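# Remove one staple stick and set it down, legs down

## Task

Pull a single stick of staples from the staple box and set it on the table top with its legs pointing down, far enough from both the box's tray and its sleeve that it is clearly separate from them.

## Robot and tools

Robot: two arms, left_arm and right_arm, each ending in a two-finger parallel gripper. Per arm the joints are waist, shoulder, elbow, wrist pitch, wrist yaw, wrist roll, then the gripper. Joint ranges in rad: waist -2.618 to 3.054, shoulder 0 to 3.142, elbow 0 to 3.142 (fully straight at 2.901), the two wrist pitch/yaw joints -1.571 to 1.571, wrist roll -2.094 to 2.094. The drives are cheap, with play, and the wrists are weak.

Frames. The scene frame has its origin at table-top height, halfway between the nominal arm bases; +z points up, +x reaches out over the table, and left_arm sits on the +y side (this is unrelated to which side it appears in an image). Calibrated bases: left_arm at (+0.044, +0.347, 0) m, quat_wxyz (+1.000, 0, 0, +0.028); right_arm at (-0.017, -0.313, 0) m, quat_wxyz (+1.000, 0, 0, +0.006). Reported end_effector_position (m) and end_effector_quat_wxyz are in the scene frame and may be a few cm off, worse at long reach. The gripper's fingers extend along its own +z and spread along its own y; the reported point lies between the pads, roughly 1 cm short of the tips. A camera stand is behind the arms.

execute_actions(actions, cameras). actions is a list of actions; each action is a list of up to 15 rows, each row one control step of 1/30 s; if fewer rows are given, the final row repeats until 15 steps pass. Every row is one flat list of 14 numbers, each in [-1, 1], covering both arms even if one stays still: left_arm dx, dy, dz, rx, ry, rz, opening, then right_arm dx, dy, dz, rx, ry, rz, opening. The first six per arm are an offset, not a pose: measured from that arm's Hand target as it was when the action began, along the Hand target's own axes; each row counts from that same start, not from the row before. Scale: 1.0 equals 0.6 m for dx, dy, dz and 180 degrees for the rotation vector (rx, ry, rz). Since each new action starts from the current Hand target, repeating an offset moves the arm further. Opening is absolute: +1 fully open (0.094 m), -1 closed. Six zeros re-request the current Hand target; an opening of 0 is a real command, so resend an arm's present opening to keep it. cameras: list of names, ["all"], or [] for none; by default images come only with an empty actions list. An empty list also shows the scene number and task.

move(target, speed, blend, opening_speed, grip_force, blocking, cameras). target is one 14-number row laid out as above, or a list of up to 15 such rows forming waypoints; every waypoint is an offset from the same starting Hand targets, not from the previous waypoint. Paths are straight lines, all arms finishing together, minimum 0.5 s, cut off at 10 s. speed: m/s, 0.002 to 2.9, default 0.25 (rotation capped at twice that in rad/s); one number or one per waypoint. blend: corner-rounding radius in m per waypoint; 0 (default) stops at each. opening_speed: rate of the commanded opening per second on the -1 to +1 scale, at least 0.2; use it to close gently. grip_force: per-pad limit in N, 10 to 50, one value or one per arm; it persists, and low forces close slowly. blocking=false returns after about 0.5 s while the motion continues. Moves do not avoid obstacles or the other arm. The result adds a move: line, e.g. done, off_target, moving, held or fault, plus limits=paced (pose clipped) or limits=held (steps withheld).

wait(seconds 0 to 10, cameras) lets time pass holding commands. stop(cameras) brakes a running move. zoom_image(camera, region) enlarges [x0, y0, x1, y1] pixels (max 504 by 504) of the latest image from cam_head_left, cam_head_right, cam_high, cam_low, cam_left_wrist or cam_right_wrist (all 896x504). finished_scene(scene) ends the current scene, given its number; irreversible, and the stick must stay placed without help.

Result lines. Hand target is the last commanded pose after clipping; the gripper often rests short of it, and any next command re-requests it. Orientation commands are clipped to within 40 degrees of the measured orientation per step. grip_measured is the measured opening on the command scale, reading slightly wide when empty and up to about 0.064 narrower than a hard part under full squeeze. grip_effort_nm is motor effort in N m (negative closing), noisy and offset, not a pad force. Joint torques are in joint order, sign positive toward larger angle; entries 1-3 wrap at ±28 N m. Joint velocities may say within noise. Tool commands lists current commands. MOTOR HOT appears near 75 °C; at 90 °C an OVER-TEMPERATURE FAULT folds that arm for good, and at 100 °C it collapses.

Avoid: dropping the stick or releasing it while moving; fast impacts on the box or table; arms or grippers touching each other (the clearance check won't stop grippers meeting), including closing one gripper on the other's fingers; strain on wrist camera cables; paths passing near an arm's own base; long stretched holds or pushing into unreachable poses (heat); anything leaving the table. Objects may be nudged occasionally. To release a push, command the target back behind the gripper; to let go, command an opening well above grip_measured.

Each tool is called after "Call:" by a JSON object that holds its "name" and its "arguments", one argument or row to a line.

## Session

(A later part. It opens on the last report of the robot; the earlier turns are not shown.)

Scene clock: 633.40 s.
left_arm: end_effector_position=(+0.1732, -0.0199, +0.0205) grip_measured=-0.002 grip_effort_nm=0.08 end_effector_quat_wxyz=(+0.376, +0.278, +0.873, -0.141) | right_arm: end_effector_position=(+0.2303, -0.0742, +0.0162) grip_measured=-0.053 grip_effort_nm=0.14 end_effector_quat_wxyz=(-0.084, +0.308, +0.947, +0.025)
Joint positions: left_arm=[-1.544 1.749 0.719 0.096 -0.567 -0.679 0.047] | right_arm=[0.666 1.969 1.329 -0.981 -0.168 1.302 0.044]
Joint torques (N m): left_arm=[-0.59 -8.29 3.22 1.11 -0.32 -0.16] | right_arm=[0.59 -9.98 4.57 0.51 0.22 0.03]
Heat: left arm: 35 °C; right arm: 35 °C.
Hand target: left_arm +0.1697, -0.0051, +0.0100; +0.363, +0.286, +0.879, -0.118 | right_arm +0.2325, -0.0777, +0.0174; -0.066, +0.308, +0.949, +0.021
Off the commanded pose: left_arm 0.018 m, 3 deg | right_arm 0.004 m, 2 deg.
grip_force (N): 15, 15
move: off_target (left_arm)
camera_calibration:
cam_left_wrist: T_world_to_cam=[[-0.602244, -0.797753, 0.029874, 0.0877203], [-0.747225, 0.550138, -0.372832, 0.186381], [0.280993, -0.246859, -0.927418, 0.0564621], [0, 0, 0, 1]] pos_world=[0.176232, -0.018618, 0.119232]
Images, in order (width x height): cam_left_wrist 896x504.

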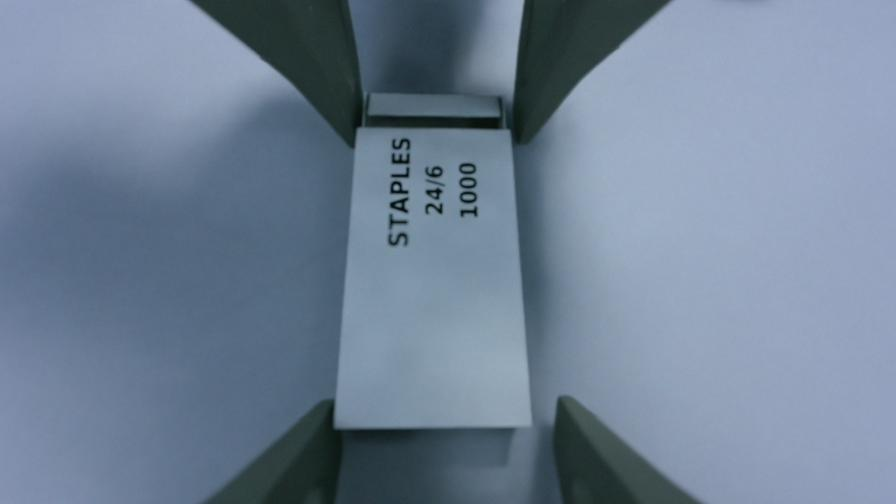

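Call:
{"name": "move", "arguments": {
  "target": [0.004, 0.011, -0.004, 0, 0, 0, 0.0, 0, 0, 0, 0, 0, 0, -0.05],
  "speed": 0.05,
  "cameras": ["cam_left_wrist"]
}}

Call:
{"name": "move", "arguments": {
  "target": [0, 0, 0, 0, 0, 0, -0.3, 0, 0, 0, 0, 0, 0, -0.05],
  "opening_speed": 0.3,
  "grip_force": [15, 15],
  "cameras": ["cam_left_wrist", "cam_right_wrist"]
}}

Scene clock: 638.93 s.
left_arm: end_effector_position=(+0.1744, -0.0121, +0.0194) grip_measured=-0.002 grip_effort_nm=0.08 end_effector_quat_wxyz=(+0.379, +0.277, +0.873, -0.135) | right_arm: end_effector_position=(+0.2303, -0.0742, +0.0162) grip_measured=-0.053 grip_effort_nm=0.14 end_effector_quat_wxyz=(-0.084, +0.308, +0.947, +0.025)
Joint positions: left_arm=[-1.544 1.734 0.694 0.098 -0.579 -0.679 0.047] | right_arm=[0.666 1.969 1.329 -0.981 -0.168 1.302 0.044]
Joint torques (N m): left_arm=[-0.12 -8.54 2.86 1.15 -0.13 -0.07] | right_arm=[0.59 -9.99 4.53 0.51 0.22 0.06]
Heat: left arm: 35 °C; right arm: 35 °C.
Hand target: left_arm +0.1708, +0.0022, +0.0100; +0.363, +0.286, +0.879, -0.118 | right_arm +0.2325, -0.0777, +0.0174; -0.066, +0.308, +0.949, +0.021
Off the commanded pose: left_arm 0.017 m, 3 deg | right_arm 0.004 m, 2 deg.
grip_force (N): 15, 15
move: off_target (left_arm)
camera_calibration:
cam_left_wrist: T_world_to_cam=[[-0.596454, -0.802446, 0.0179552, 0.0939097], [-0.748009, 0.5476, -0.374989, 0.182688], [0.291076, -0.237094, -0.926855, 0.0554639], [0, 0, 0, 1]] pos_world=[0.176521, -0.0115325, 0.118227]
Images, in order (width x height): cam_left_wrist 896x504.

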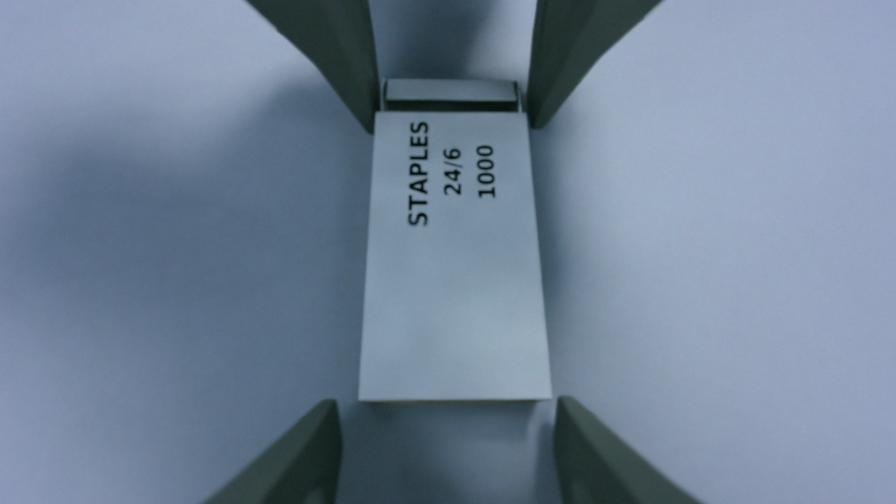

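Scene clock: 640.60 s.
left_arm: end_effector_position=(+0.1759, -0.0090, +0.0185) grip_measured=-0.298 grip_effort_nm=-0.10 end_effector_quat_wxyz=(+0.382, +0.276, +0.872, -0.129) | right_arm: end_effector_position=(+0.2303, -0.0742, +0.0162) grip_measured=-0.053 grip_effort_nm=0.14 end_effector_quat_wxyz=(-0.084, +0.308, +0.947, +0.025)
Joint positions: left_arm=[-1.544 1.734 0.688 0.098 -0.591 -0.679 0.033] | right_arm=[0.666 1.969 1.329 -0.981 -0.168 1.302 0.044]
Joint torques (N m): left_arm=[0.02 -8.66 3.12 1.15 0.02 -0.11] | right_arm=[0.61 -9.98 4.6 0.52 0.24 0.04]
Heat: left arm: 36 °C; right arm: 35 °C.
Hand target: left_arm +0.1708, +0.0021, +0.0101; +0.363, +0.286, +0.879, -0.118 | right_arm +0.2325, -0.0777, +0.0174; -0.066, +0.308, +0.949, +0.021
Off the commanded pose: left_arm 0.015 m, 3 deg | right_arm 0.004 m, 2 deg.
grip_force (N): 15, 15
move: off_target (left_arm)
camera_calibration:
cam_left_wrist: T_world_to_cam=[[-0.591052, -0.806602, 0.00707236, 0.0964537], [-0.748347, 0.54505, -0.378019, 0.182003], [0.301056, -0.228721, -0.925771, 0.0531483], [0, 0, 0, 1]] pos_world=[0.17721, -0.00924485, 0.117322]
cam_right_wrist: T_world_to_cam=[[-0.589963, -0.807199, 0.0193351, 0.0761134], [-0.647858, 0.487524, 0.58532, 0.214133], [-0.481896, 0.332791, -0.810571, 0.239347], [0, 0, 0, 1]] pos_world=[0.298973, -0.122609, 0.0672001]
Images, in order (width x height): cam_left_wrist 896x504, cam_right_wrist 896x504.

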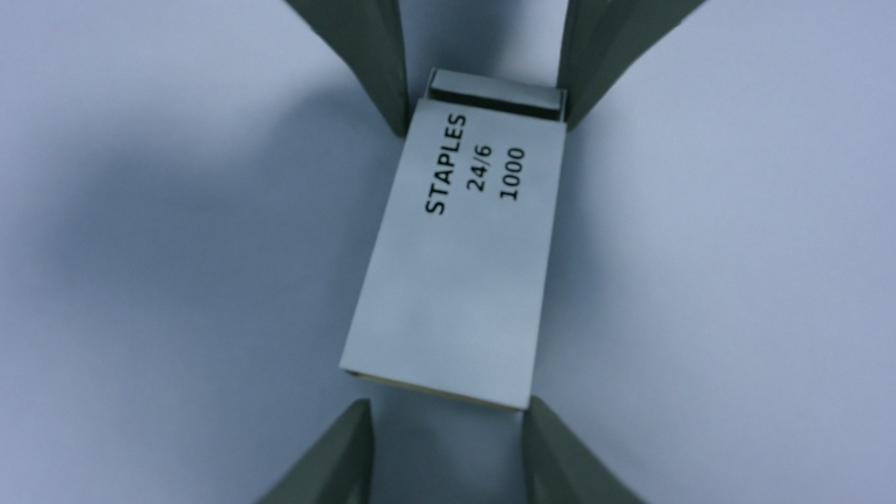

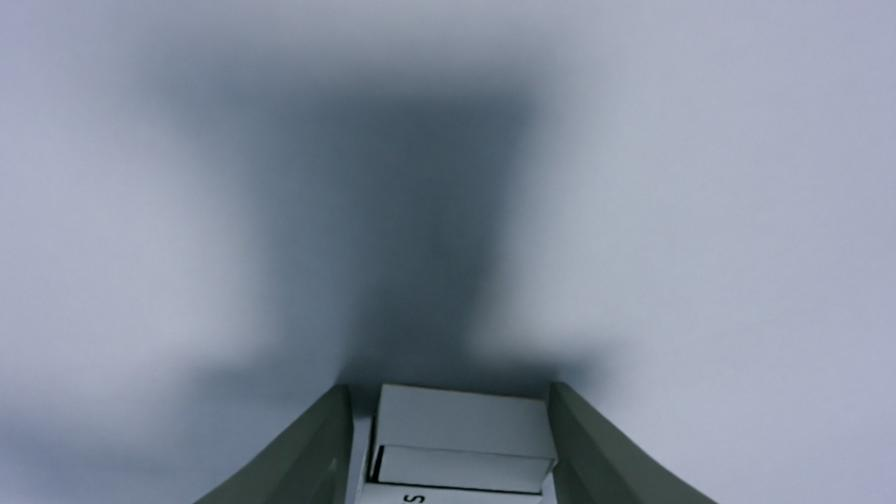

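Call:
{"name": "move", "arguments": {
  "target": [
    [0, 0, 0, 0, 0, 0, 0.05, 0, 0, 0, 0, 0, 0, 0.1],
    [0, 0, 0, 0, 0, 0, 0.05, 0, 0, -0.15, 0, 0, 0, 0.1]
  ],
  "speed": 0.12,
  "cameras": ["cam_left_wrist", "cam_right_wrist"]
}}

Scene clock: 657.77 s.
left_arm: end_effector_position=(+0.1755, -0.0100, +0.0193) grip_measured=+0.048 grip_effort_nm=0.09 end_effector_quat_wxyz=(+0.382, +0.276, +0.872, -0.132) | right_arm: end_effector_position=(+0.2372, -0.0840, +0.0906) grip_measured=+0.097 grip_effort_nm=0.13 end_effector_quat_wxyz=(-0.083, +0.310, +0.947, +0.009)
Joint positions: left_arm=[-1.544 1.732 0.688 0.102 -0.589 -0.679 0.049] | right_arm=[0.642 1.92 1.567 -1.298 -0.148 1.279 0.052]
Joint torques (N m): left_arm=[-0.17 -8.36 3.18 1.14 -0.03 -0.06] | right_arm=[-0.27 -11.22 8.05 0.18 0.07 -0.07]
Heat: left arm: 38 °C; right arm: 35 °C.
Hand target: left_arm +0.1708, +0.0021, +0.0100; +0.363, +0.286, +0.879, -0.118 | right_arm +0.2426, -0.0849, +0.1065; -0.066, +0.308, +0.949, +0.021
Off the commanded pose: left_arm 0.016 m, 3 deg | right_arm 0.017 m, 2 deg.
grip_force (N): 15, 15
move: off_target (left_arm, right_arm)
camera_calibration:
cam_left_wrist: T_world_to_cam=[[-0.592539, -0.805449, 0.0122084, 0.0955437], [-0.747971, 0.544502, -0.379549, 0.182422], [0.299059, -0.234029, -0.925091, 0.0539962], [0, 0, 0, 1]] pos_world=[0.176912, -0.00973716, 0.118023]
cam_right_wrist: T_world_to_cam=[[-0.590102, -0.805783, 0.0499368, 0.0681552], [-0.642149, 0.505957, 0.575893, 0.180836], [-0.48931, 0.307768, -0.815999, 0.306426], [0, 0, 0, 1]] pos_world=[0.30628, -0.130885, 0.142498]
Images, in order (width x height): cam_left_wrist 896x504, cam_right_wrist 896x504.

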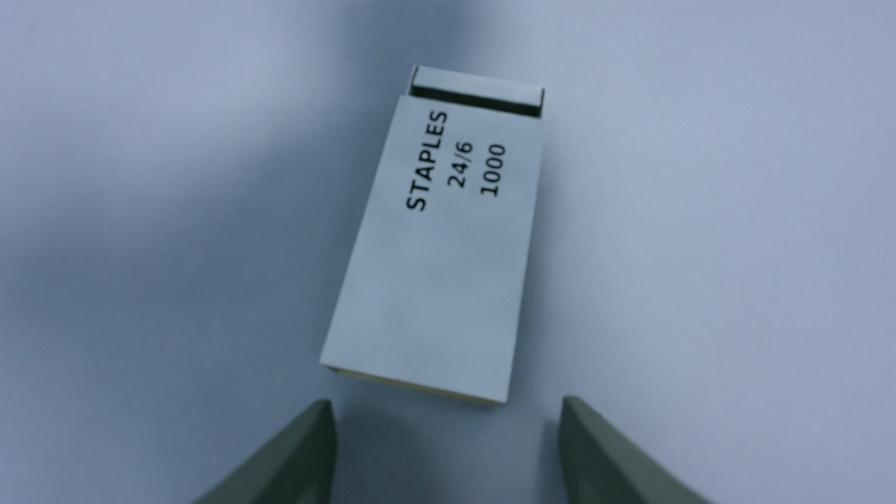

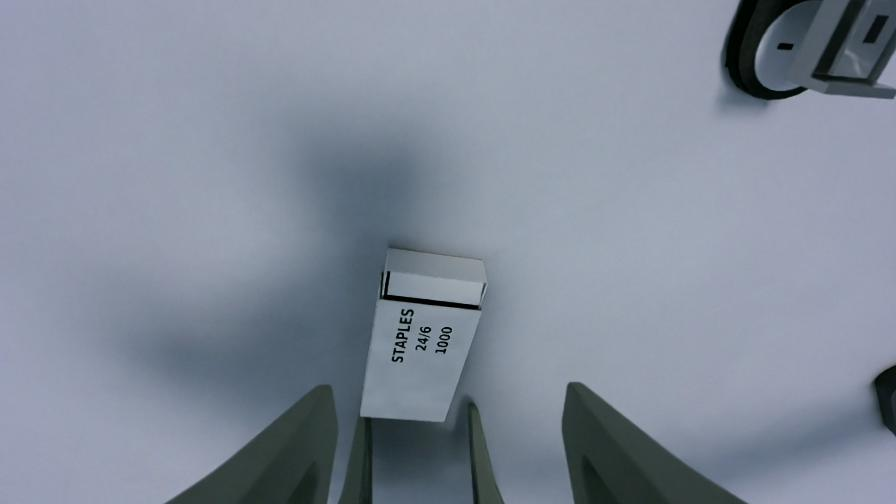

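Call:
{"name": "move", "arguments": {
  "target": [
    [-0.0193, 0.0022, 0.0147, 0.0432, 0, 0.0432, 0.2, 0, 0, 0, 0, 0, 0, 0.1],
    [-0.0378, -0.0027, 0.0331, 0.0432, 0, 0.0432, 0.2, 0, 0, 0, 0, 0, 0, 0.1]
  ],
  "speed": 0.08,
  "cameras": ["cam_left_wrist"]
}}

Scene clock: 683.63 s.
left_arm: end_effector_position=(+0.1942, -0.0152, +0.0204) grip_measured=+0.198 grip_effort_nm=0.08 end_effector_quat_wxyz=(+0.360, +0.362, +0.845, -0.161) | right_arm: end_effector_position=(+0.2371, -0.0840, +0.0906) grip_measured=+0.097 grip_effort_nm=0.13 end_effector_quat_wxyz=(-0.084, +0.310, +0.947, +0.009)
Joint positions: left_arm=[-1.405 1.697 0.639 0.228 -0.371 -0.394 0.056] | right_arm=[0.642 1.92 1.567 -1.298 -0.148 1.279 0.052]
Joint torques (N m): left_arm=[0.14 -4.83 7.19 1.66 -0.07 0.08] | right_arm=[-0.24 -11.29 8.12 0.15 0.07 -0.06]
Heat: left arm: 37 °C; right arm: 40 °C.
Hand target: left_arm +0.1942, -0.0168, +0.0120; +0.350, +0.369, +0.847, -0.152 | right_arm +0.2426, -0.0849, +0.1065; -0.066, +0.308, +0.949, +0.021
Off the commanded pose: left_arm 0.009 m, 2 deg | right_arm 0.017 m, 2 deg.
grip_force (N): 15, 15
move: off_target (right_arm)
camera_calibration:
cam_left_wrist: T_world_to_cam=[[-0.736554, -0.676363, 0.00465898, 0.132565], [-0.632156, 0.68593, -0.360387, 0.178798], [0.240557, -0.26839, -0.932791, 0.0592924], [0, 0, 0, 1]] pos_world=[0.196406, -0.0170675, 0.119126]
Images, in order (width x height): cam_left_wrist 896x504.

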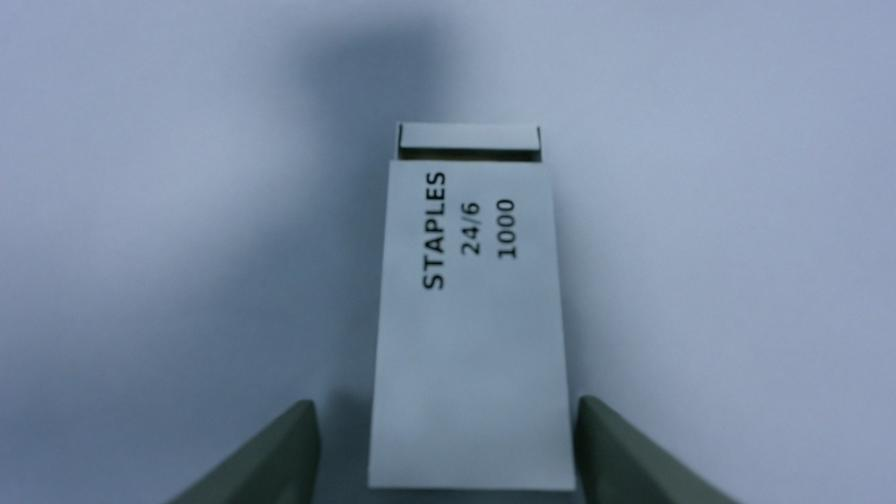

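Call:
{"name": "move", "arguments": {
  "target": [
    [0, -0.01, 0, 0, 0, 0, 0.2, 0, 0, 0, 0, 0, 0, 0.1],
    [0, -0.01, 0, 0, 0, 0, -0.3, 0, 0, 0, 0, 0, 0, 0.1]
  ],
  "speed": 0.06,
  "grip_force": [20, 15],
  "cameras": ["cam_left_wrist"]
}}

Scene clock: 692.73 s.
left_arm: end_effector_position=(+0.1916, -0.0207, +0.0206) grip_measured=-0.206 grip_effort_nm=-0.47 end_effector_quat_wxyz=(+0.360, +0.364, +0.843, -0.164) | right_arm: end_effector_position=(+0.2371, -0.0840, +0.0906) grip_measured=+0.097 grip_effort_nm=0.13 end_effector_quat_wxyz=(-0.084, +0.310, +0.947, +0.009)
Joint positions: left_arm=[-1.414 1.71 0.654 0.228 -0.371 -0.396 0.037] | right_arm=[0.642 1.92 1.567 -1.298 -0.148 1.279 0.052]
Joint torques (N m): left_arm=[-0.57 -5.31 6.83 1.54 -0.19 -0.1] | right_arm=[-0.25 -11.22 8.12 0.16 0.06 -0.07]
Heat: left arm: 36 °C; right arm: 41 °C.
Hand target: left_arm +0.1899, -0.0209, +0.0120; +0.350, +0.369, +0.847, -0.152 | right_arm +0.2426, -0.0849, +0.1065; -0.066, +0.308, +0.949, +0.021
Off the commanded pose: left_arm 0.009 m, 2 deg | right_arm 0.017 m, 2 deg.
grip_force (N): 20, 15
move: off_target (right_arm)
camera_calibration:
cam_left_wrist: T_world_to_cam=[[-0.741737, -0.670648, 0.0075665, 0.12793], [-0.627219, 0.68962, -0.361966, 0.180234], [0.237534, -0.27323, -0.93216, 0.0590632], [0, 0, 0, 1]] pos_world=[0.193907, -0.0223594, 0.119327]
Images, in order (width x height): cam_left_wrist 896x504.

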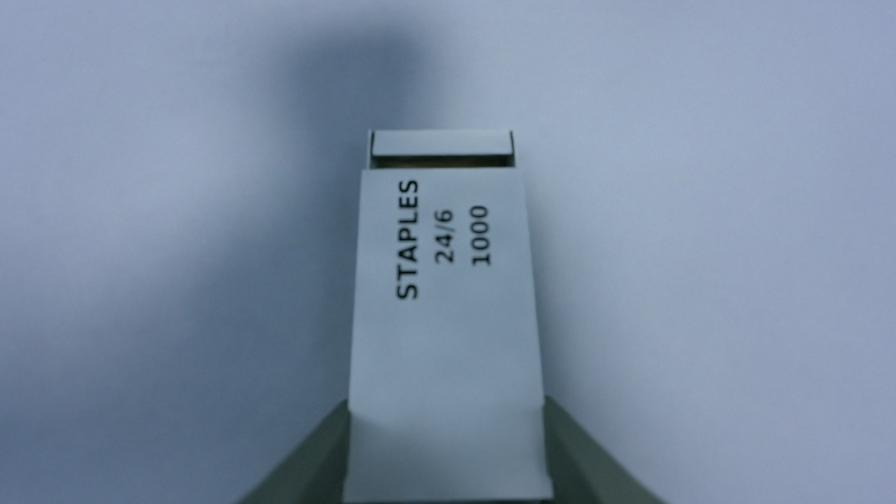

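Call:
{"name": "move", "arguments": {
  "target": [-0.0169, 0.0598, 0.0169, 0.0511, 0, 0.0511, -0.3, 0, 0, 0, -0.0186, 0, 0.132, 0.1],
  "speed": 0.08,
  "cameras": ["cam_left_wrist", "cam_right_wrist"]
}}

Scene clock: 708.20 s.
left_arm: end_effector_position=(+0.2268, -0.0161, +0.0195) grip_measured=-0.206 grip_effort_nm=-0.48 end_effector_quat_wxyz=(+0.340, +0.460, +0.795, -0.199) | right_arm: end_effector_position=(+0.2384, -0.0830, +0.0959) grip_measured=+0.097 grip_effort_nm=0.13 end_effector_quat_wxyz=(-0.073, +0.492, +0.867, +0.017)
Joint positions: left_arm=[-1.189 1.71 0.631 0.317 -0.056 -0.059 0.037] | right_arm=[0.642 1.871 1.526 -1.252 -0.148 1.683 0.052]
Joint torques (N m): left_arm=[0.83 -7.64 3.56 1.88 0.02 0.05] | right_arm=[-0.57 -11.59 5.6 0.56 0.02 0.09]
Heat: left arm: 36 °C; right arm: 41 °C.
Hand target: left_arm +0.2259, -0.0069, +0.0119; +0.331, +0.462, +0.800, -0.191 | right_arm +0.2425, -0.0850, +0.1064; -0.060, +0.498, +0.864, +0.035
Off the commanded pose: left_arm 0.012 m, 2 deg | right_arm 0.012 m, 3 deg.
grip_force (N): 20, 15
move: off_target (left_arm, right_arm)
camera_calibration:
cam_left_wrist: T_world_to_cam=[[-0.874678, -0.484695, -0.0029442, 0.190583], [-0.45152, 0.816989, -0.358691, 0.160838], [0.176261, -0.312409, -0.933452, 0.0642469], [0, 0, 0, 1]] pos_world=[0.227996, -0.0189567, 0.118224]
cam_right_wrist: T_world_to_cam=[[-0.857163, -0.511788, 0.0578383, 0.15677], [-0.397014, 0.728086, 0.558812, 0.139768], [-0.328104, 0.45603, -0.827275, 0.285993], [0, 0, 0, 1]] pos_world=[0.283703, -0.151952, 0.149423]
Images, in order (width x height): cam_left_wrist 896x504, cam_right_wrist 896x504.

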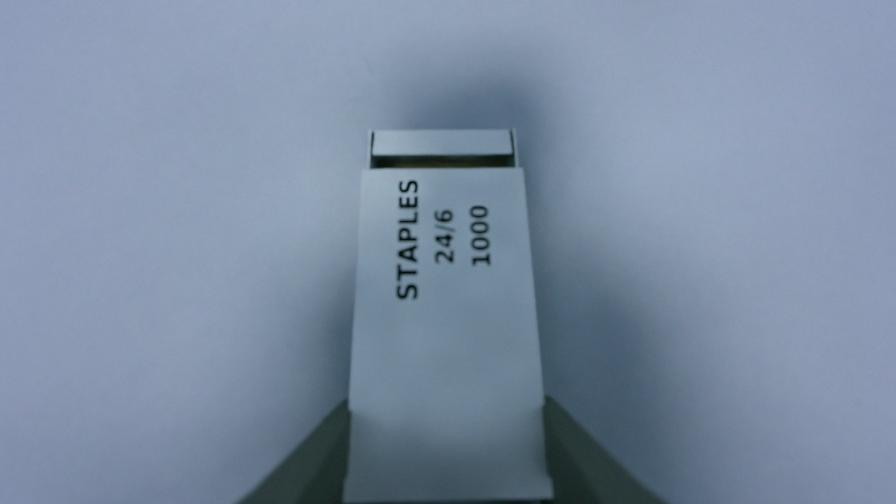

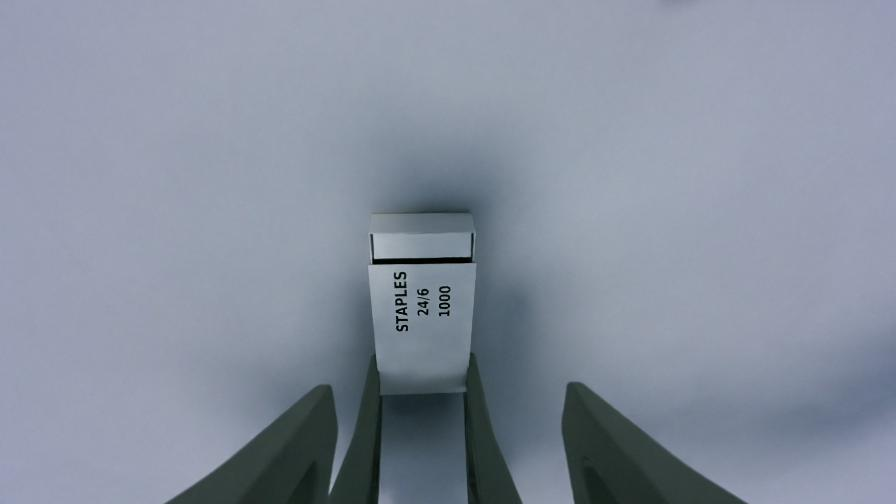

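Call:
{"name": "move", "arguments": {
  "target": [0, 0, 0, 0, 0, 0, -0.3, -0.0219, 0.0042, 0.1003, 0, 0, 0, 0.05],
  "speed": 0.12,
  "cameras": ["cam_right_wrist"]
}}

Scene clock: 717.33 s.
left_arm: end_effector_position=(+0.2268, -0.0161, +0.0195) grip_measured=-0.206 grip_effort_nm=-0.49 end_effector_quat_wxyz=(+0.340, +0.460, +0.795, -0.199) | right_arm: end_effector_position=(+0.2436, -0.0862, +0.0475) grip_measured=+0.053 grip_effort_nm=-0.17 end_effector_quat_wxyz=(-0.066, +0.498, +0.864, +0.034)
Joint positions: left_arm=[-1.189 1.71 0.631 0.317 -0.056 -0.059 0.037] | right_arm=[0.625 1.881 1.343 -1.023 -0.148 1.684 0.049]
Joint torques (N m): left_arm=[0.83 -7.62 3.52 1.84 0.03 0.04] | right_arm=[-0.4 -7.86 5.64 0.65 0.01 -0.05]
Heat: left arm: 36 °C; right arm: 41 °C.
Hand target: left_arm +0.2259, -0.0069, +0.0119; +0.331, +0.462, +0.800, -0.191 | right_arm +0.2471, -0.0878, +0.0451; -0.060, +0.498, +0.864, +0.035
Off the commanded pose: left_arm 0.012 m, 2 deg | right_arm 0.005 m, 1 deg.
grip_force (N): 20, 15
move: off_target (left_arm)
camera_calibration:
cam_right_wrist: T_world_to_cam=[[-0.866793, -0.498169, 0.0222982, 0.167503], [-0.400874, 0.722705, 0.563026, 0.171415], [-0.296597, 0.479088, -0.826139, 0.243282], [0, 0, 0, 1]] pos_world=[0.286063, -0.156991, 0.100739]
Images, in order (width x height): cam_right_wrist 896x504.

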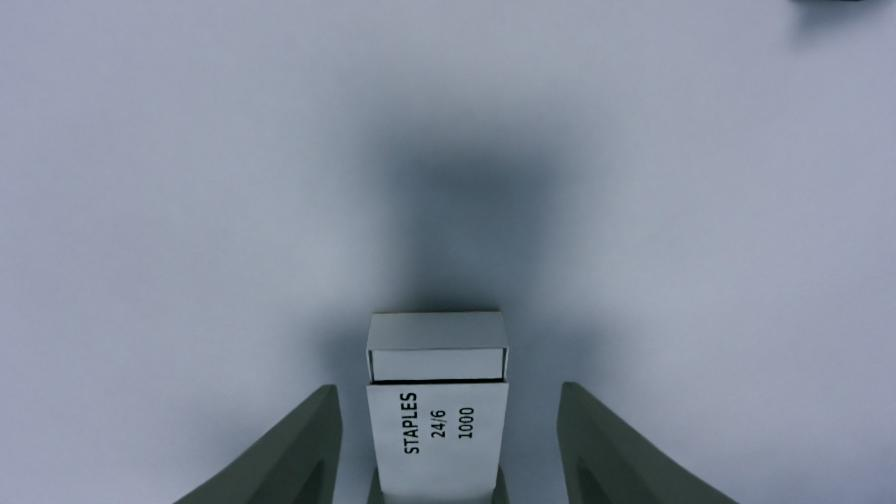

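Call:
{"name": "move", "arguments": {
  "target": [0, 0, 0, 0, 0, 0, -0.3, -0.0064, 0.005, 0.0454, 0, 0, 0, 0.0],
  "speed": 0.05,
  "cameras": ["cam_right_wrist"]
}}

Scene clock: 726.10 s.
left_arm: end_effector_position=(+0.2268, -0.0161, +0.0195) grip_measured=-0.206 grip_effort_nm=-0.49 end_effector_quat_wxyz=(+0.340, +0.460, +0.795, -0.199) | right_arm: end_effector_position=(+0.2464, -0.0841, +0.0207) grip_measured=+0.003 grip_effort_nm=-0.17 end_effector_quat_wxyz=(-0.065, +0.498, +0.864, +0.035)
Joint positions: left_arm=[-1.189 1.71 0.631 0.317 -0.056 -0.059 0.037] | right_arm=[0.625 1.926 1.292 -0.924 -0.148 1.682 0.047]
Joint torques (N m): left_arm=[0.76 -7.61 3.41 1.81 0.02 0.07] | right_arm=[-0.49 -7.9 5.39 0.68 0.02 -0.05]
Heat: left arm: 37 °C; right arm: 40 °C.
Hand target: left_arm +0.2259, -0.0069, +0.0119; +0.331, +0.462, +0.800, -0.191 | right_arm +0.2498, -0.0863, +0.0175; -0.060, +0.498, +0.864, +0.035
Off the commanded pose: left_arm 0.012 m, 2 deg | right_arm 0.005 m, 1 deg.
grip_force (N): 20, 15
move: off_target (left_arm)
camera_calibration:
cam_right_wrist: T_world_to_cam=[[-0.866285, -0.499155, 0.0198443, 0.171492], [-0.402793, 0.721441, 0.563276, 0.18656], [-0.295479, 0.479965, -0.82603, 0.220849], [0, 0, 0, 1]] pos_world=[0.288962, -0.154991, 0.0739402]
Images, in order (width x height): cam_right_wrist 896x504.

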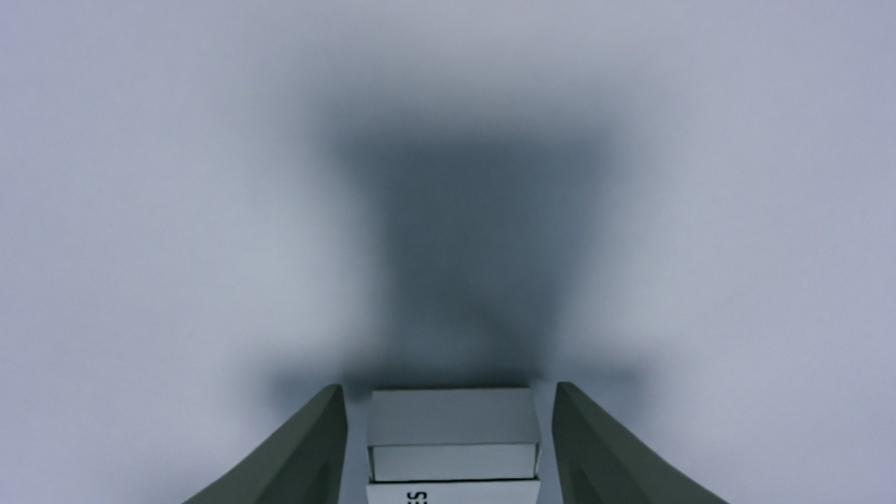

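Call:
{"name": "move", "arguments": {
  "target": [
    [0, 0, 0, 0, 0, 0, -0.3, -0.001, 0, 0.0066, 0, 0, 0, 0.0],
    [0, 0, 0, 0, 0, 0, -0.3, -0.001, 0, 0.0066, 0, 0, 0, -0.35]
  ],
  "speed": 0.05,
  "grip_force": [20, 20],
  "cameras": ["cam_right_wrist"]
}}

Scene clock: 733.37 s.
left_arm: end_effector_position=(+0.2275, -0.0157, +0.0195) grip_measured=-0.206 grip_effort_nm=-0.49 end_effector_quat_wxyz=(+0.340, +0.460, +0.796, -0.199) | right_arm: end_effector_position=(+0.2468, -0.0838, +0.0174) grip_measured=-0.213 grip_effort_nm=-0.48 end_effector_quat_wxyz=(-0.065, +0.497, +0.864, +0.036)
Joint positions: left_arm=[-1.187 1.71 0.631 0.317 -0.056 -0.059 0.037] | right_arm=[0.625 1.931 1.284 -0.909 -0.148 1.681 0.037]
Joint torques (N m): left_arm=[0.55 -7.66 3.22 1.86 0.03 0.05] | right_arm=[-0.51 -7.71 5.34 0.66 0.02 -0.03]
Heat: left arm: 37 °C; right arm: 39 °C.
Hand target: left_arm +0.2259, -0.0069, +0.0119; +0.331, +0.462, +0.800, -0.191 | right_arm +0.2498, -0.0864, +0.0135; -0.060, +0.498, +0.864, +0.035
Off the commanded pose: left_arm 0.012 m, 2 deg | right_arm 0.005 m, 1 deg.
grip_force (N): 20, 20
move: off_target (left_arm)
camera_calibration:
cam_right_wrist: T_world_to_cam=[[-0.865772, -0.500136, 0.0173905, 0.17184], [-0.40471, 0.720178, 0.563518, 0.188664], [-0.29436, 0.48084, -0.82592, 0.217873], [0, 0, 0, 1]] pos_world=[0.289261, -0.154691, 0.0706413]
Images, in order (width x height): cam_right_wrist 896x504.

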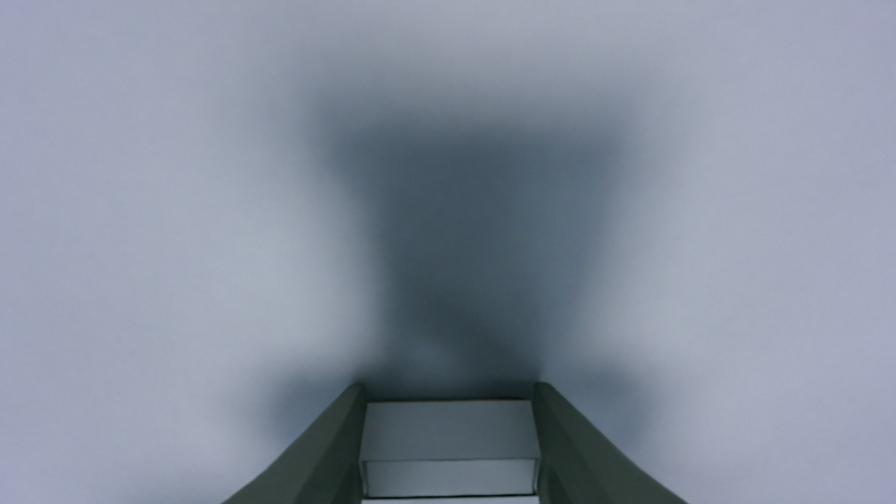

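Call:
{"name": "move", "arguments": {
  "target": [0, 0, 0, 0, 0, 0, -0.3, -0.0231, 0, -0.0033, 0, 0, 0, -0.35],
  "speed": 0.03,
  "cameras": ["cam_right_wrist", "cam_left_wrist"]
}}

Scene clock: 740.77 s.
left_arm: end_effector_position=(+0.2277, -0.0162, +0.0200) grip_measured=-0.206 grip_effort_nm=-0.48 end_effector_quat_wxyz=(+0.341, +0.459, +0.795, -0.200) | right_arm: end_effector_position=(+0.2515, -0.0883, +0.0173) grip_measured=-0.214 grip_effort_nm=-0.50 end_effector_quat_wxyz=(-0.072, +0.495, +0.865, +0.044)
Joint positions: left_arm=[-1.187 1.71 0.631 0.32 -0.056 -0.059 0.037] | right_arm=[0.597 1.931 1.281 -0.904 -0.168 1.65 0.037]
Joint torques (N m): left_arm=[0.68 -7.54 3.33 1.82 0.03 0.07] | right_arm=[-1.59 -7.98 5.23 0.55 0.18 -0.12]
Heat: left arm: 37 °C; right arm: 38 °C.
Hand target: left_arm +0.2259, -0.0069, +0.0119; +0.331, +0.462, +0.800, -0.191 | right_arm +0.2567, -0.0985, +0.0135; -0.060, +0.498, +0.864, +0.035
Off the commanded pose: left_arm 0.012 m, 2 deg | right_arm 0.012 m, 2 deg.
grip_force (N): 20, 20
move: off_target (left_arm, right_arm)
camera_calibration:
cam_left_wrist: T_world_to_cam=[[-0.873888, -0.486118, -0.00298216, 0.191129], [-0.45231, 0.815329, -0.36146, 0.161772], [0.178144, -0.314527, -0.932383, 0.0640067], [0, 0, 0, 1]] pos_world=[0.228794, -0.0188541, 0.118723]
cam_right_wrist: T_world_to_cam=[[-0.864373, -0.502714, 0.0117717, 0.173233], [-0.403517, 0.707402, 0.580307, 0.19209], [-0.300056, 0.496851, -0.814313, 0.224023], [0, 0, 0, 1]] pos_world=[0.294469, -0.160104, 0.0689141]
Images, in order (width x height): cam_left_wrist 896x504, cam_right_wrist 896x504.

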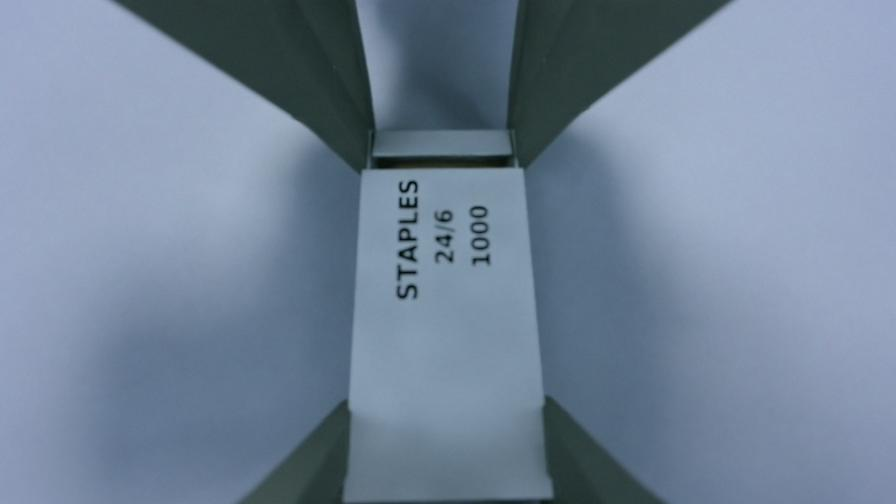

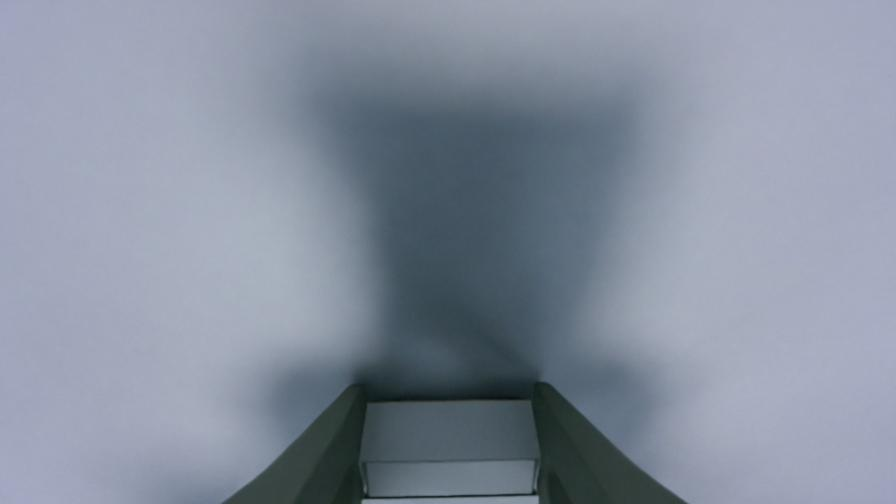

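Call:
{"name": "move", "arguments": {
  "target": [0, 0, 0, 0, 0, 0, -0.3, -0.0231, 0, -0.0033, 0, 0, 0, -0.35],
  "speed": 0.03,
  "cameras": ["cam_left_wrist", "cam_right_wrist"]
}}

Scene clock: 744.93 s.
left_arm: end_effector_position=(+0.2289, -0.0187, +0.0230) grip_measured=-0.206 grip_effort_nm=-0.48 end_effector_quat_wxyz=(+0.347, +0.458, +0.793, -0.204) | right_arm: end_effector_position=(+0.2547, -0.0911, +0.0185) grip_measured=-0.214 grip_effort_nm=-0.50 end_effector_quat_wxyz=(-0.087, +0.493, +0.864, +0.054)
Joint positions: left_arm=[-1.187 1.71 0.631 0.337 -0.056 -0.059 0.037] | right_arm=[0.566 1.931 1.281 -0.904 -0.204 1.616 0.037]
Joint torques (N m): left_arm=[0.62 -7.58 3.51 1.65 0 0.06] | right_arm=[-2.52 -8.13 5.15 0.47 0.48 -0.2]
Heat: left arm: 38 °C; right arm: 38 °C.
Hand target: left_arm +0.2259, -0.0069, +0.0120; +0.331, +0.462, +0.800, -0.191 | right_arm +0.2638, -0.1106, +0.0135; -0.060, +0.498, +0.864, +0.035
Off the commanded pose: left_arm 0.016 m, 3 deg | right_arm 0.022 m, 4 deg.
grip_force (N): 20, 20
move: off_target (left_arm, right_arm)
camera_calibration:
cam_left_wrist: T_world_to_cam=[[-0.873869, -0.486158, -0.00191932, 0.190907], [-0.449715, 0.80985, -0.376695, 0.165145], [0.184688, -0.328319, -0.926335, 0.0639537], [0, 0, 0, 1]] pos_world=[0.229285, -0.0199345, 0.121818]
cam_right_wrist: T_world_to_cam=[[-0.862305, -0.506336, 0.00735743, 0.173722], [-0.397637, 0.68604, 0.60929, 0.19067], [-0.313553, 0.522468, -0.792913, 0.232703], [0, 0, 0, 1]] pos_world=[0.298584, -0.164426, 0.0670619]
Images, in order (width x height): cam_left_wrist 896x504, cam_right_wrist 896x504.

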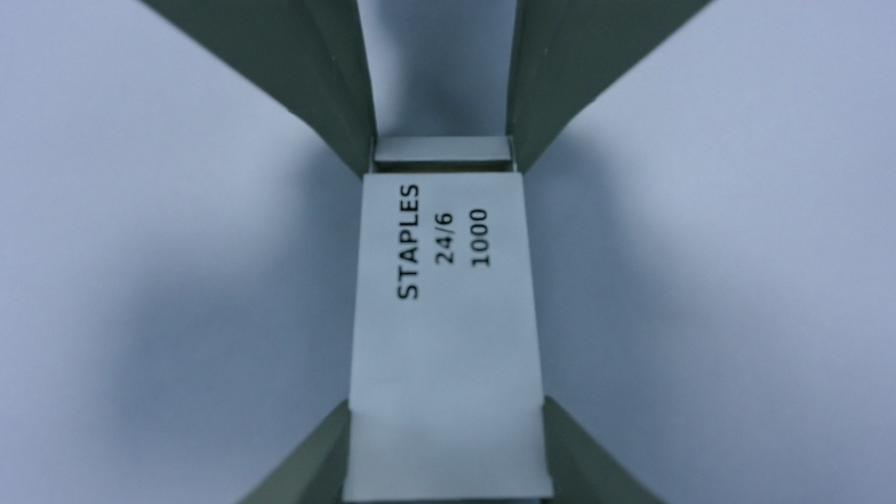

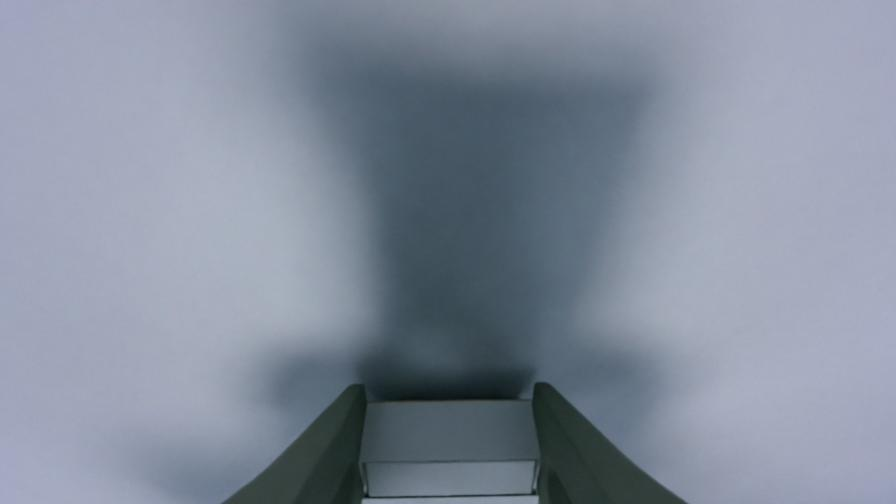

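Call:
{"name": "move", "arguments": {
  "target": [0, 0, 0, 0, 0, 0, -0.3, -0.0231, 0, -0.0033, 0, 0, 0, -0.35],
  "speed": 0.03,
  "cameras": ["cam_left_wrist", "cam_right_wrist"]
}}

Scene clock: 751.40 s.
left_arm: end_effector_position=(+0.2304, -0.0220, +0.0270) grip_measured=-0.206 grip_effort_nm=-0.48 end_effector_quat_wxyz=(+0.356, +0.456, +0.789, -0.209) | right_arm: end_effector_position=(+0.2583, -0.0945, +0.0199) grip_measured=-0.214 grip_effort_nm=-0.50 end_effector_quat_wxyz=(-0.100, +0.490, +0.864, +0.066)
Joint positions: left_arm=[-1.187 1.71 0.631 0.358 -0.056 -0.057 0.037] | right_arm=[0.535 1.931 1.281 -0.904 -0.239 1.581 0.037]
Joint torques (N m): left_arm=[0.64 -7.61 3.41 1.45 0.02 0.05] | right_arm=[-3.45 -8.17 5.29 0.35 0.8 -0.25]
Heat: left arm: 38 °C; right arm: 38 °C.
Hand target: left_arm +0.2259, -0.0069, +0.0119; +0.331, +0.462, +0.800, -0.191 | right_arm +0.2708, -0.1227, +0.0136; -0.060, +0.498, +0.864, +0.035
Off the commanded pose: left_arm 0.022 m, 4 deg | right_arm 0.031 m, 6 deg.
grip_force (N): 20, 20
move: off_target (left_arm, right_arm)
camera_calibration:
cam_left_wrist: T_world_to_cam=[[-0.874485, -0.485049, -0.00191028, 0.190836], [-0.44467, 0.803248, -0.39631, 0.16915], [0.193764, -0.345718, -0.918115, 0.0636209], [0, 0, 0, 1]] pos_world=[0.229771, -0.0213093, 0.125811]
cam_right_wrist: T_world_to_cam=[[-0.860237, -0.509894, 0.000499689, 0.174456], [-0.393272, 0.664109, 0.635843, 0.189874], [-0.324544, 0.546779, -0.771818, 0.241417], [0, 0, 0, 1]] pos_world=[0.303096, -0.169145, 0.0655134]
Images, in order (width x height): cam_left_wrist 896x504, cam_right_wrist 896x504.

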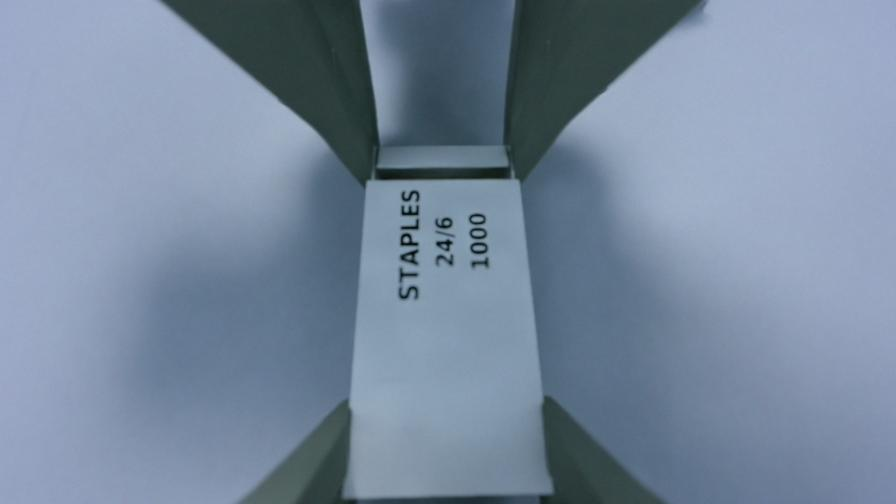

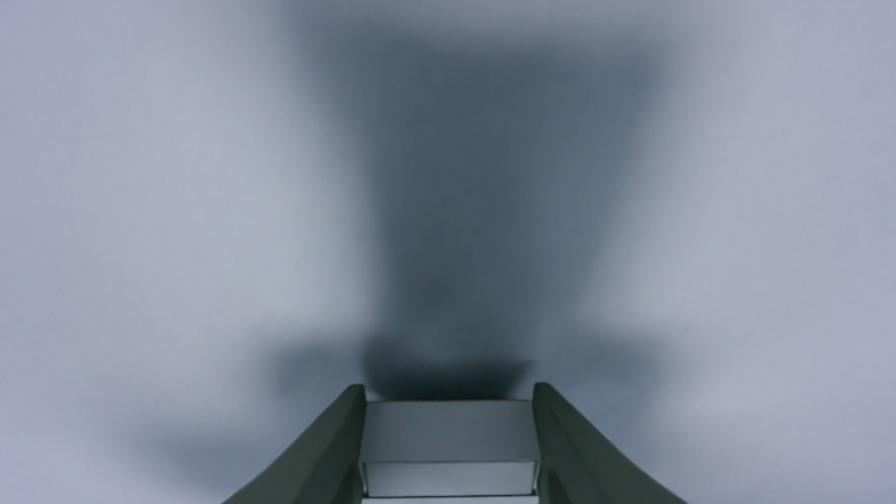

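Call:
{"name": "move", "arguments": {
  "target": [0, 0, 0, 0, 0, 0, -0.3, -0.0116, 0, -0.0016, 0, 0, 0, -0.35],
  "speed": 0.03,
  "grip_force": [10, 20],
  "cameras": ["cam_left_wrist", "cam_right_wrist"]
}}

Scene clock: 770.63 s.
left_arm: end_effector_position=(+0.2312, -0.0235, +0.0290) grip_measured=-0.206 grip_effort_nm=-0.30 end_effector_quat_wxyz=(+0.360, +0.455, +0.787, -0.212) | right_arm: end_effector_position=(+0.2601, -0.0961, +0.0206) grip_measured=-0.214 grip_effort_nm=-0.50 end_effector_quat_wxyz=(-0.106, +0.487, +0.864, +0.071)
Joint positions: left_arm=[-1.187 1.71 0.631 0.369 -0.056 -0.056 0.037] | right_arm=[0.52 1.931 1.281 -0.904 -0.256 1.561 0.037]
Joint torques (N m): left_arm=[0.5 -7.65 3.45 1.3 0.04 0.01] | right_arm=[-3.93 -8.16 5.45 0.34 0.94 -0.23]
Heat: left arm: 38 °C; right arm: 37 °C.
Hand target: left_arm +0.2259, -0.0069, +0.0119; +0.331, +0.462, +0.800, -0.191 | right_arm +0.2743, -0.1287, +0.0136; -0.060, +0.498, +0.864, +0.035
Off the commanded pose: left_arm 0.024 m, 4 deg | right_arm 0.036 m, 7 deg.
grip_force (N): 10, 20
move: off_target (left_arm, right_arm)
camera_calibration:
cam_left_wrist: T_world_to_cam=[[-0.874566, -0.484903, -0.00149025, 0.190731], [-0.44259, 0.799498, -0.4061, 0.171314], [0.198111, -0.354502, -0.913828, 0.0634183], [0, 0, 0, 1]] pos_world=[0.230065, -0.0219967, 0.127808]
cam_right_wrist: T_world_to_cam=[[-0.857857, -0.513871, -0.00429281, 0.174219], [-0.393584, 0.651633, 0.648434, 0.189847], [-0.330414, 0.557953, -0.761259, 0.245837], [0, 0, 0, 1]] pos_world=[0.305404, -0.17135, 0.0647905]
Images, in order (width x height): cam_left_wrist 896x504, cam_right_wrist 896x504.

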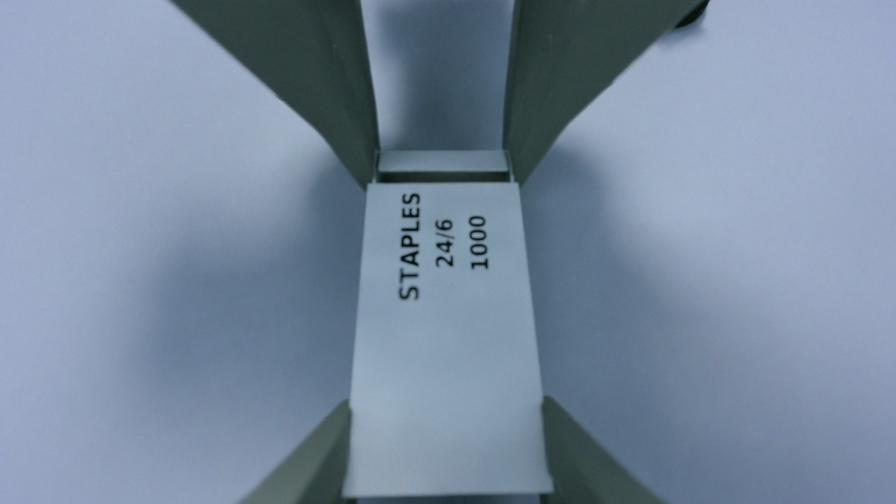

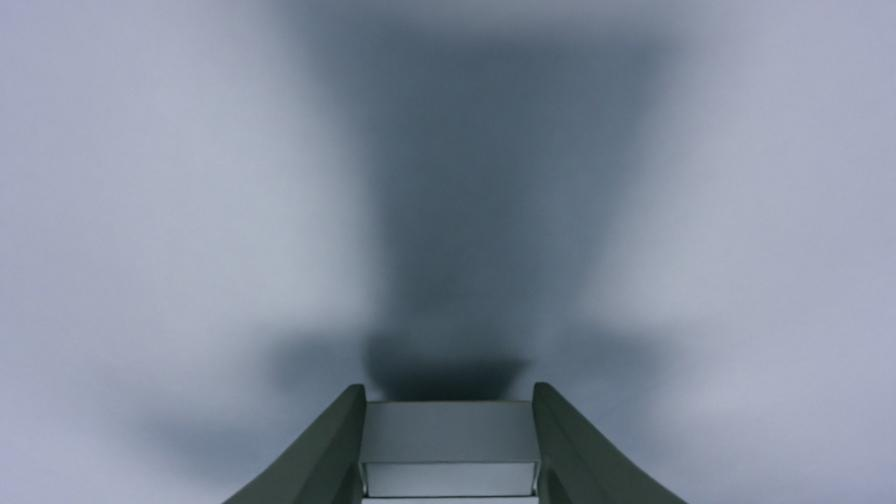

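Call:
{"name": "move", "arguments": {
  "target": [0, 0, 0, 0, 0, 0, -0.3, -0.0300, 0, -0.0043, 0, 0, 0, -0.35],
  "speed": 0.04,
  "cameras": ["cam_left_wrist", "cam_right_wrist"]
}}

Scene clock: 774.27 s.
left_arm: end_effector_position=(+0.2332, -0.0279, +0.0347) grip_measured=-0.206 grip_effort_nm=-0.30 end_effector_quat_wxyz=(+0.371, +0.451, +0.781, -0.220) | right_arm: end_effector_position=(+0.2625, -0.1019, +0.0228) grip_measured=-0.214 grip_effort_nm=-0.49 end_effector_quat_wxyz=(-0.124, +0.483, +0.863, +0.083)
Joint positions: left_arm=[-1.187 1.71 0.631 0.398 -0.056 -0.056 0.037] | right_arm=[0.481 1.931 1.281 -0.915 -0.299 1.513 0.037]
Joint torques (N m): left_arm=[0.47 -7.83 3.23 1.03 0.06 0.04] | right_arm=[-5.09 -7.94 6.02 0.27 1.32 -0.3]
Heat: left arm: 38 °C; right arm: 37 °C.
Hand target: left_arm +0.2258, -0.0068, +0.0119; +0.331, +0.462, +0.800, -0.191 | right_arm +0.2833, -0.1445, +0.0136; -0.060, +0.498, +0.864, +0.035
Off the commanded pose: left_arm 0.032 m, 6 deg | right_arm 0.048 m, 9 deg.
grip_force (N): 10, 20
move: off_target (left_arm, right_arm)
camera_calibration:
cam_left_wrist: T_world_to_cam=[[-0.874603, -0.48484, 0.000479054, 0.190365], [-0.437195, 0.788227, -0.433081, 0.177348], [0.209597, -0.378983, -0.901355, 0.0628863], [0, 0, 0, 1]] pos_world=[0.230849, -0.0236616, 0.133398]
cam_right_wrist: T_world_to_cam=[[-0.854309, -0.519708, -0.00772533, 0.171877], [-0.385341, 0.623318, 0.680432, 0.187345], [-0.348811, 0.584276, -0.732771, 0.258297], [0, 0, 0, 1]] pos_world=[0.309124, -0.178366, 0.0631245]
Images, in order (width x height): cam_left_wrist 896x504, cam_right_wrist 896x504.

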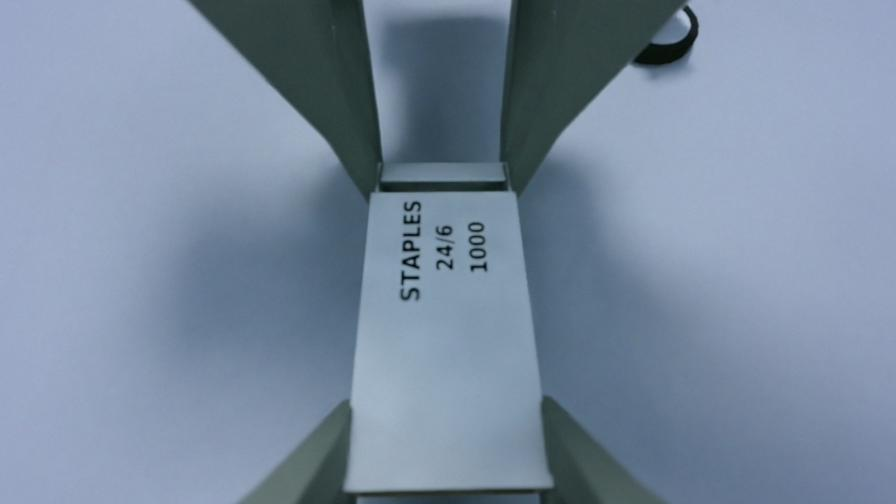

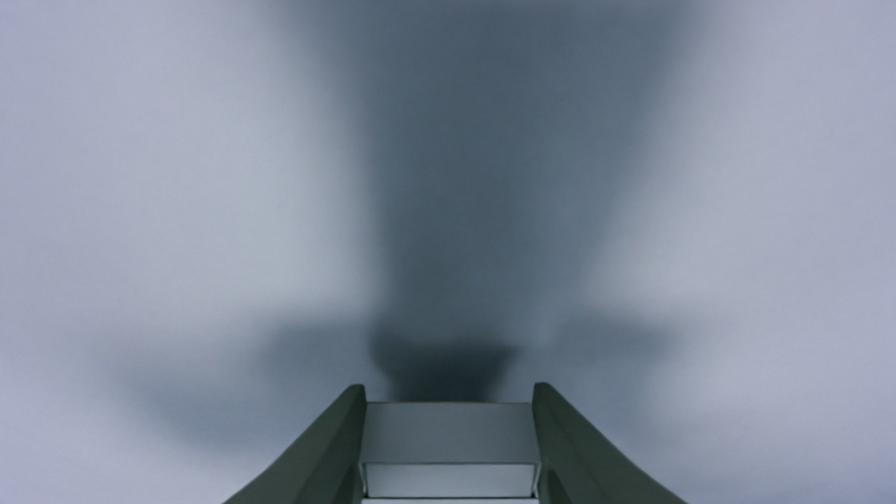

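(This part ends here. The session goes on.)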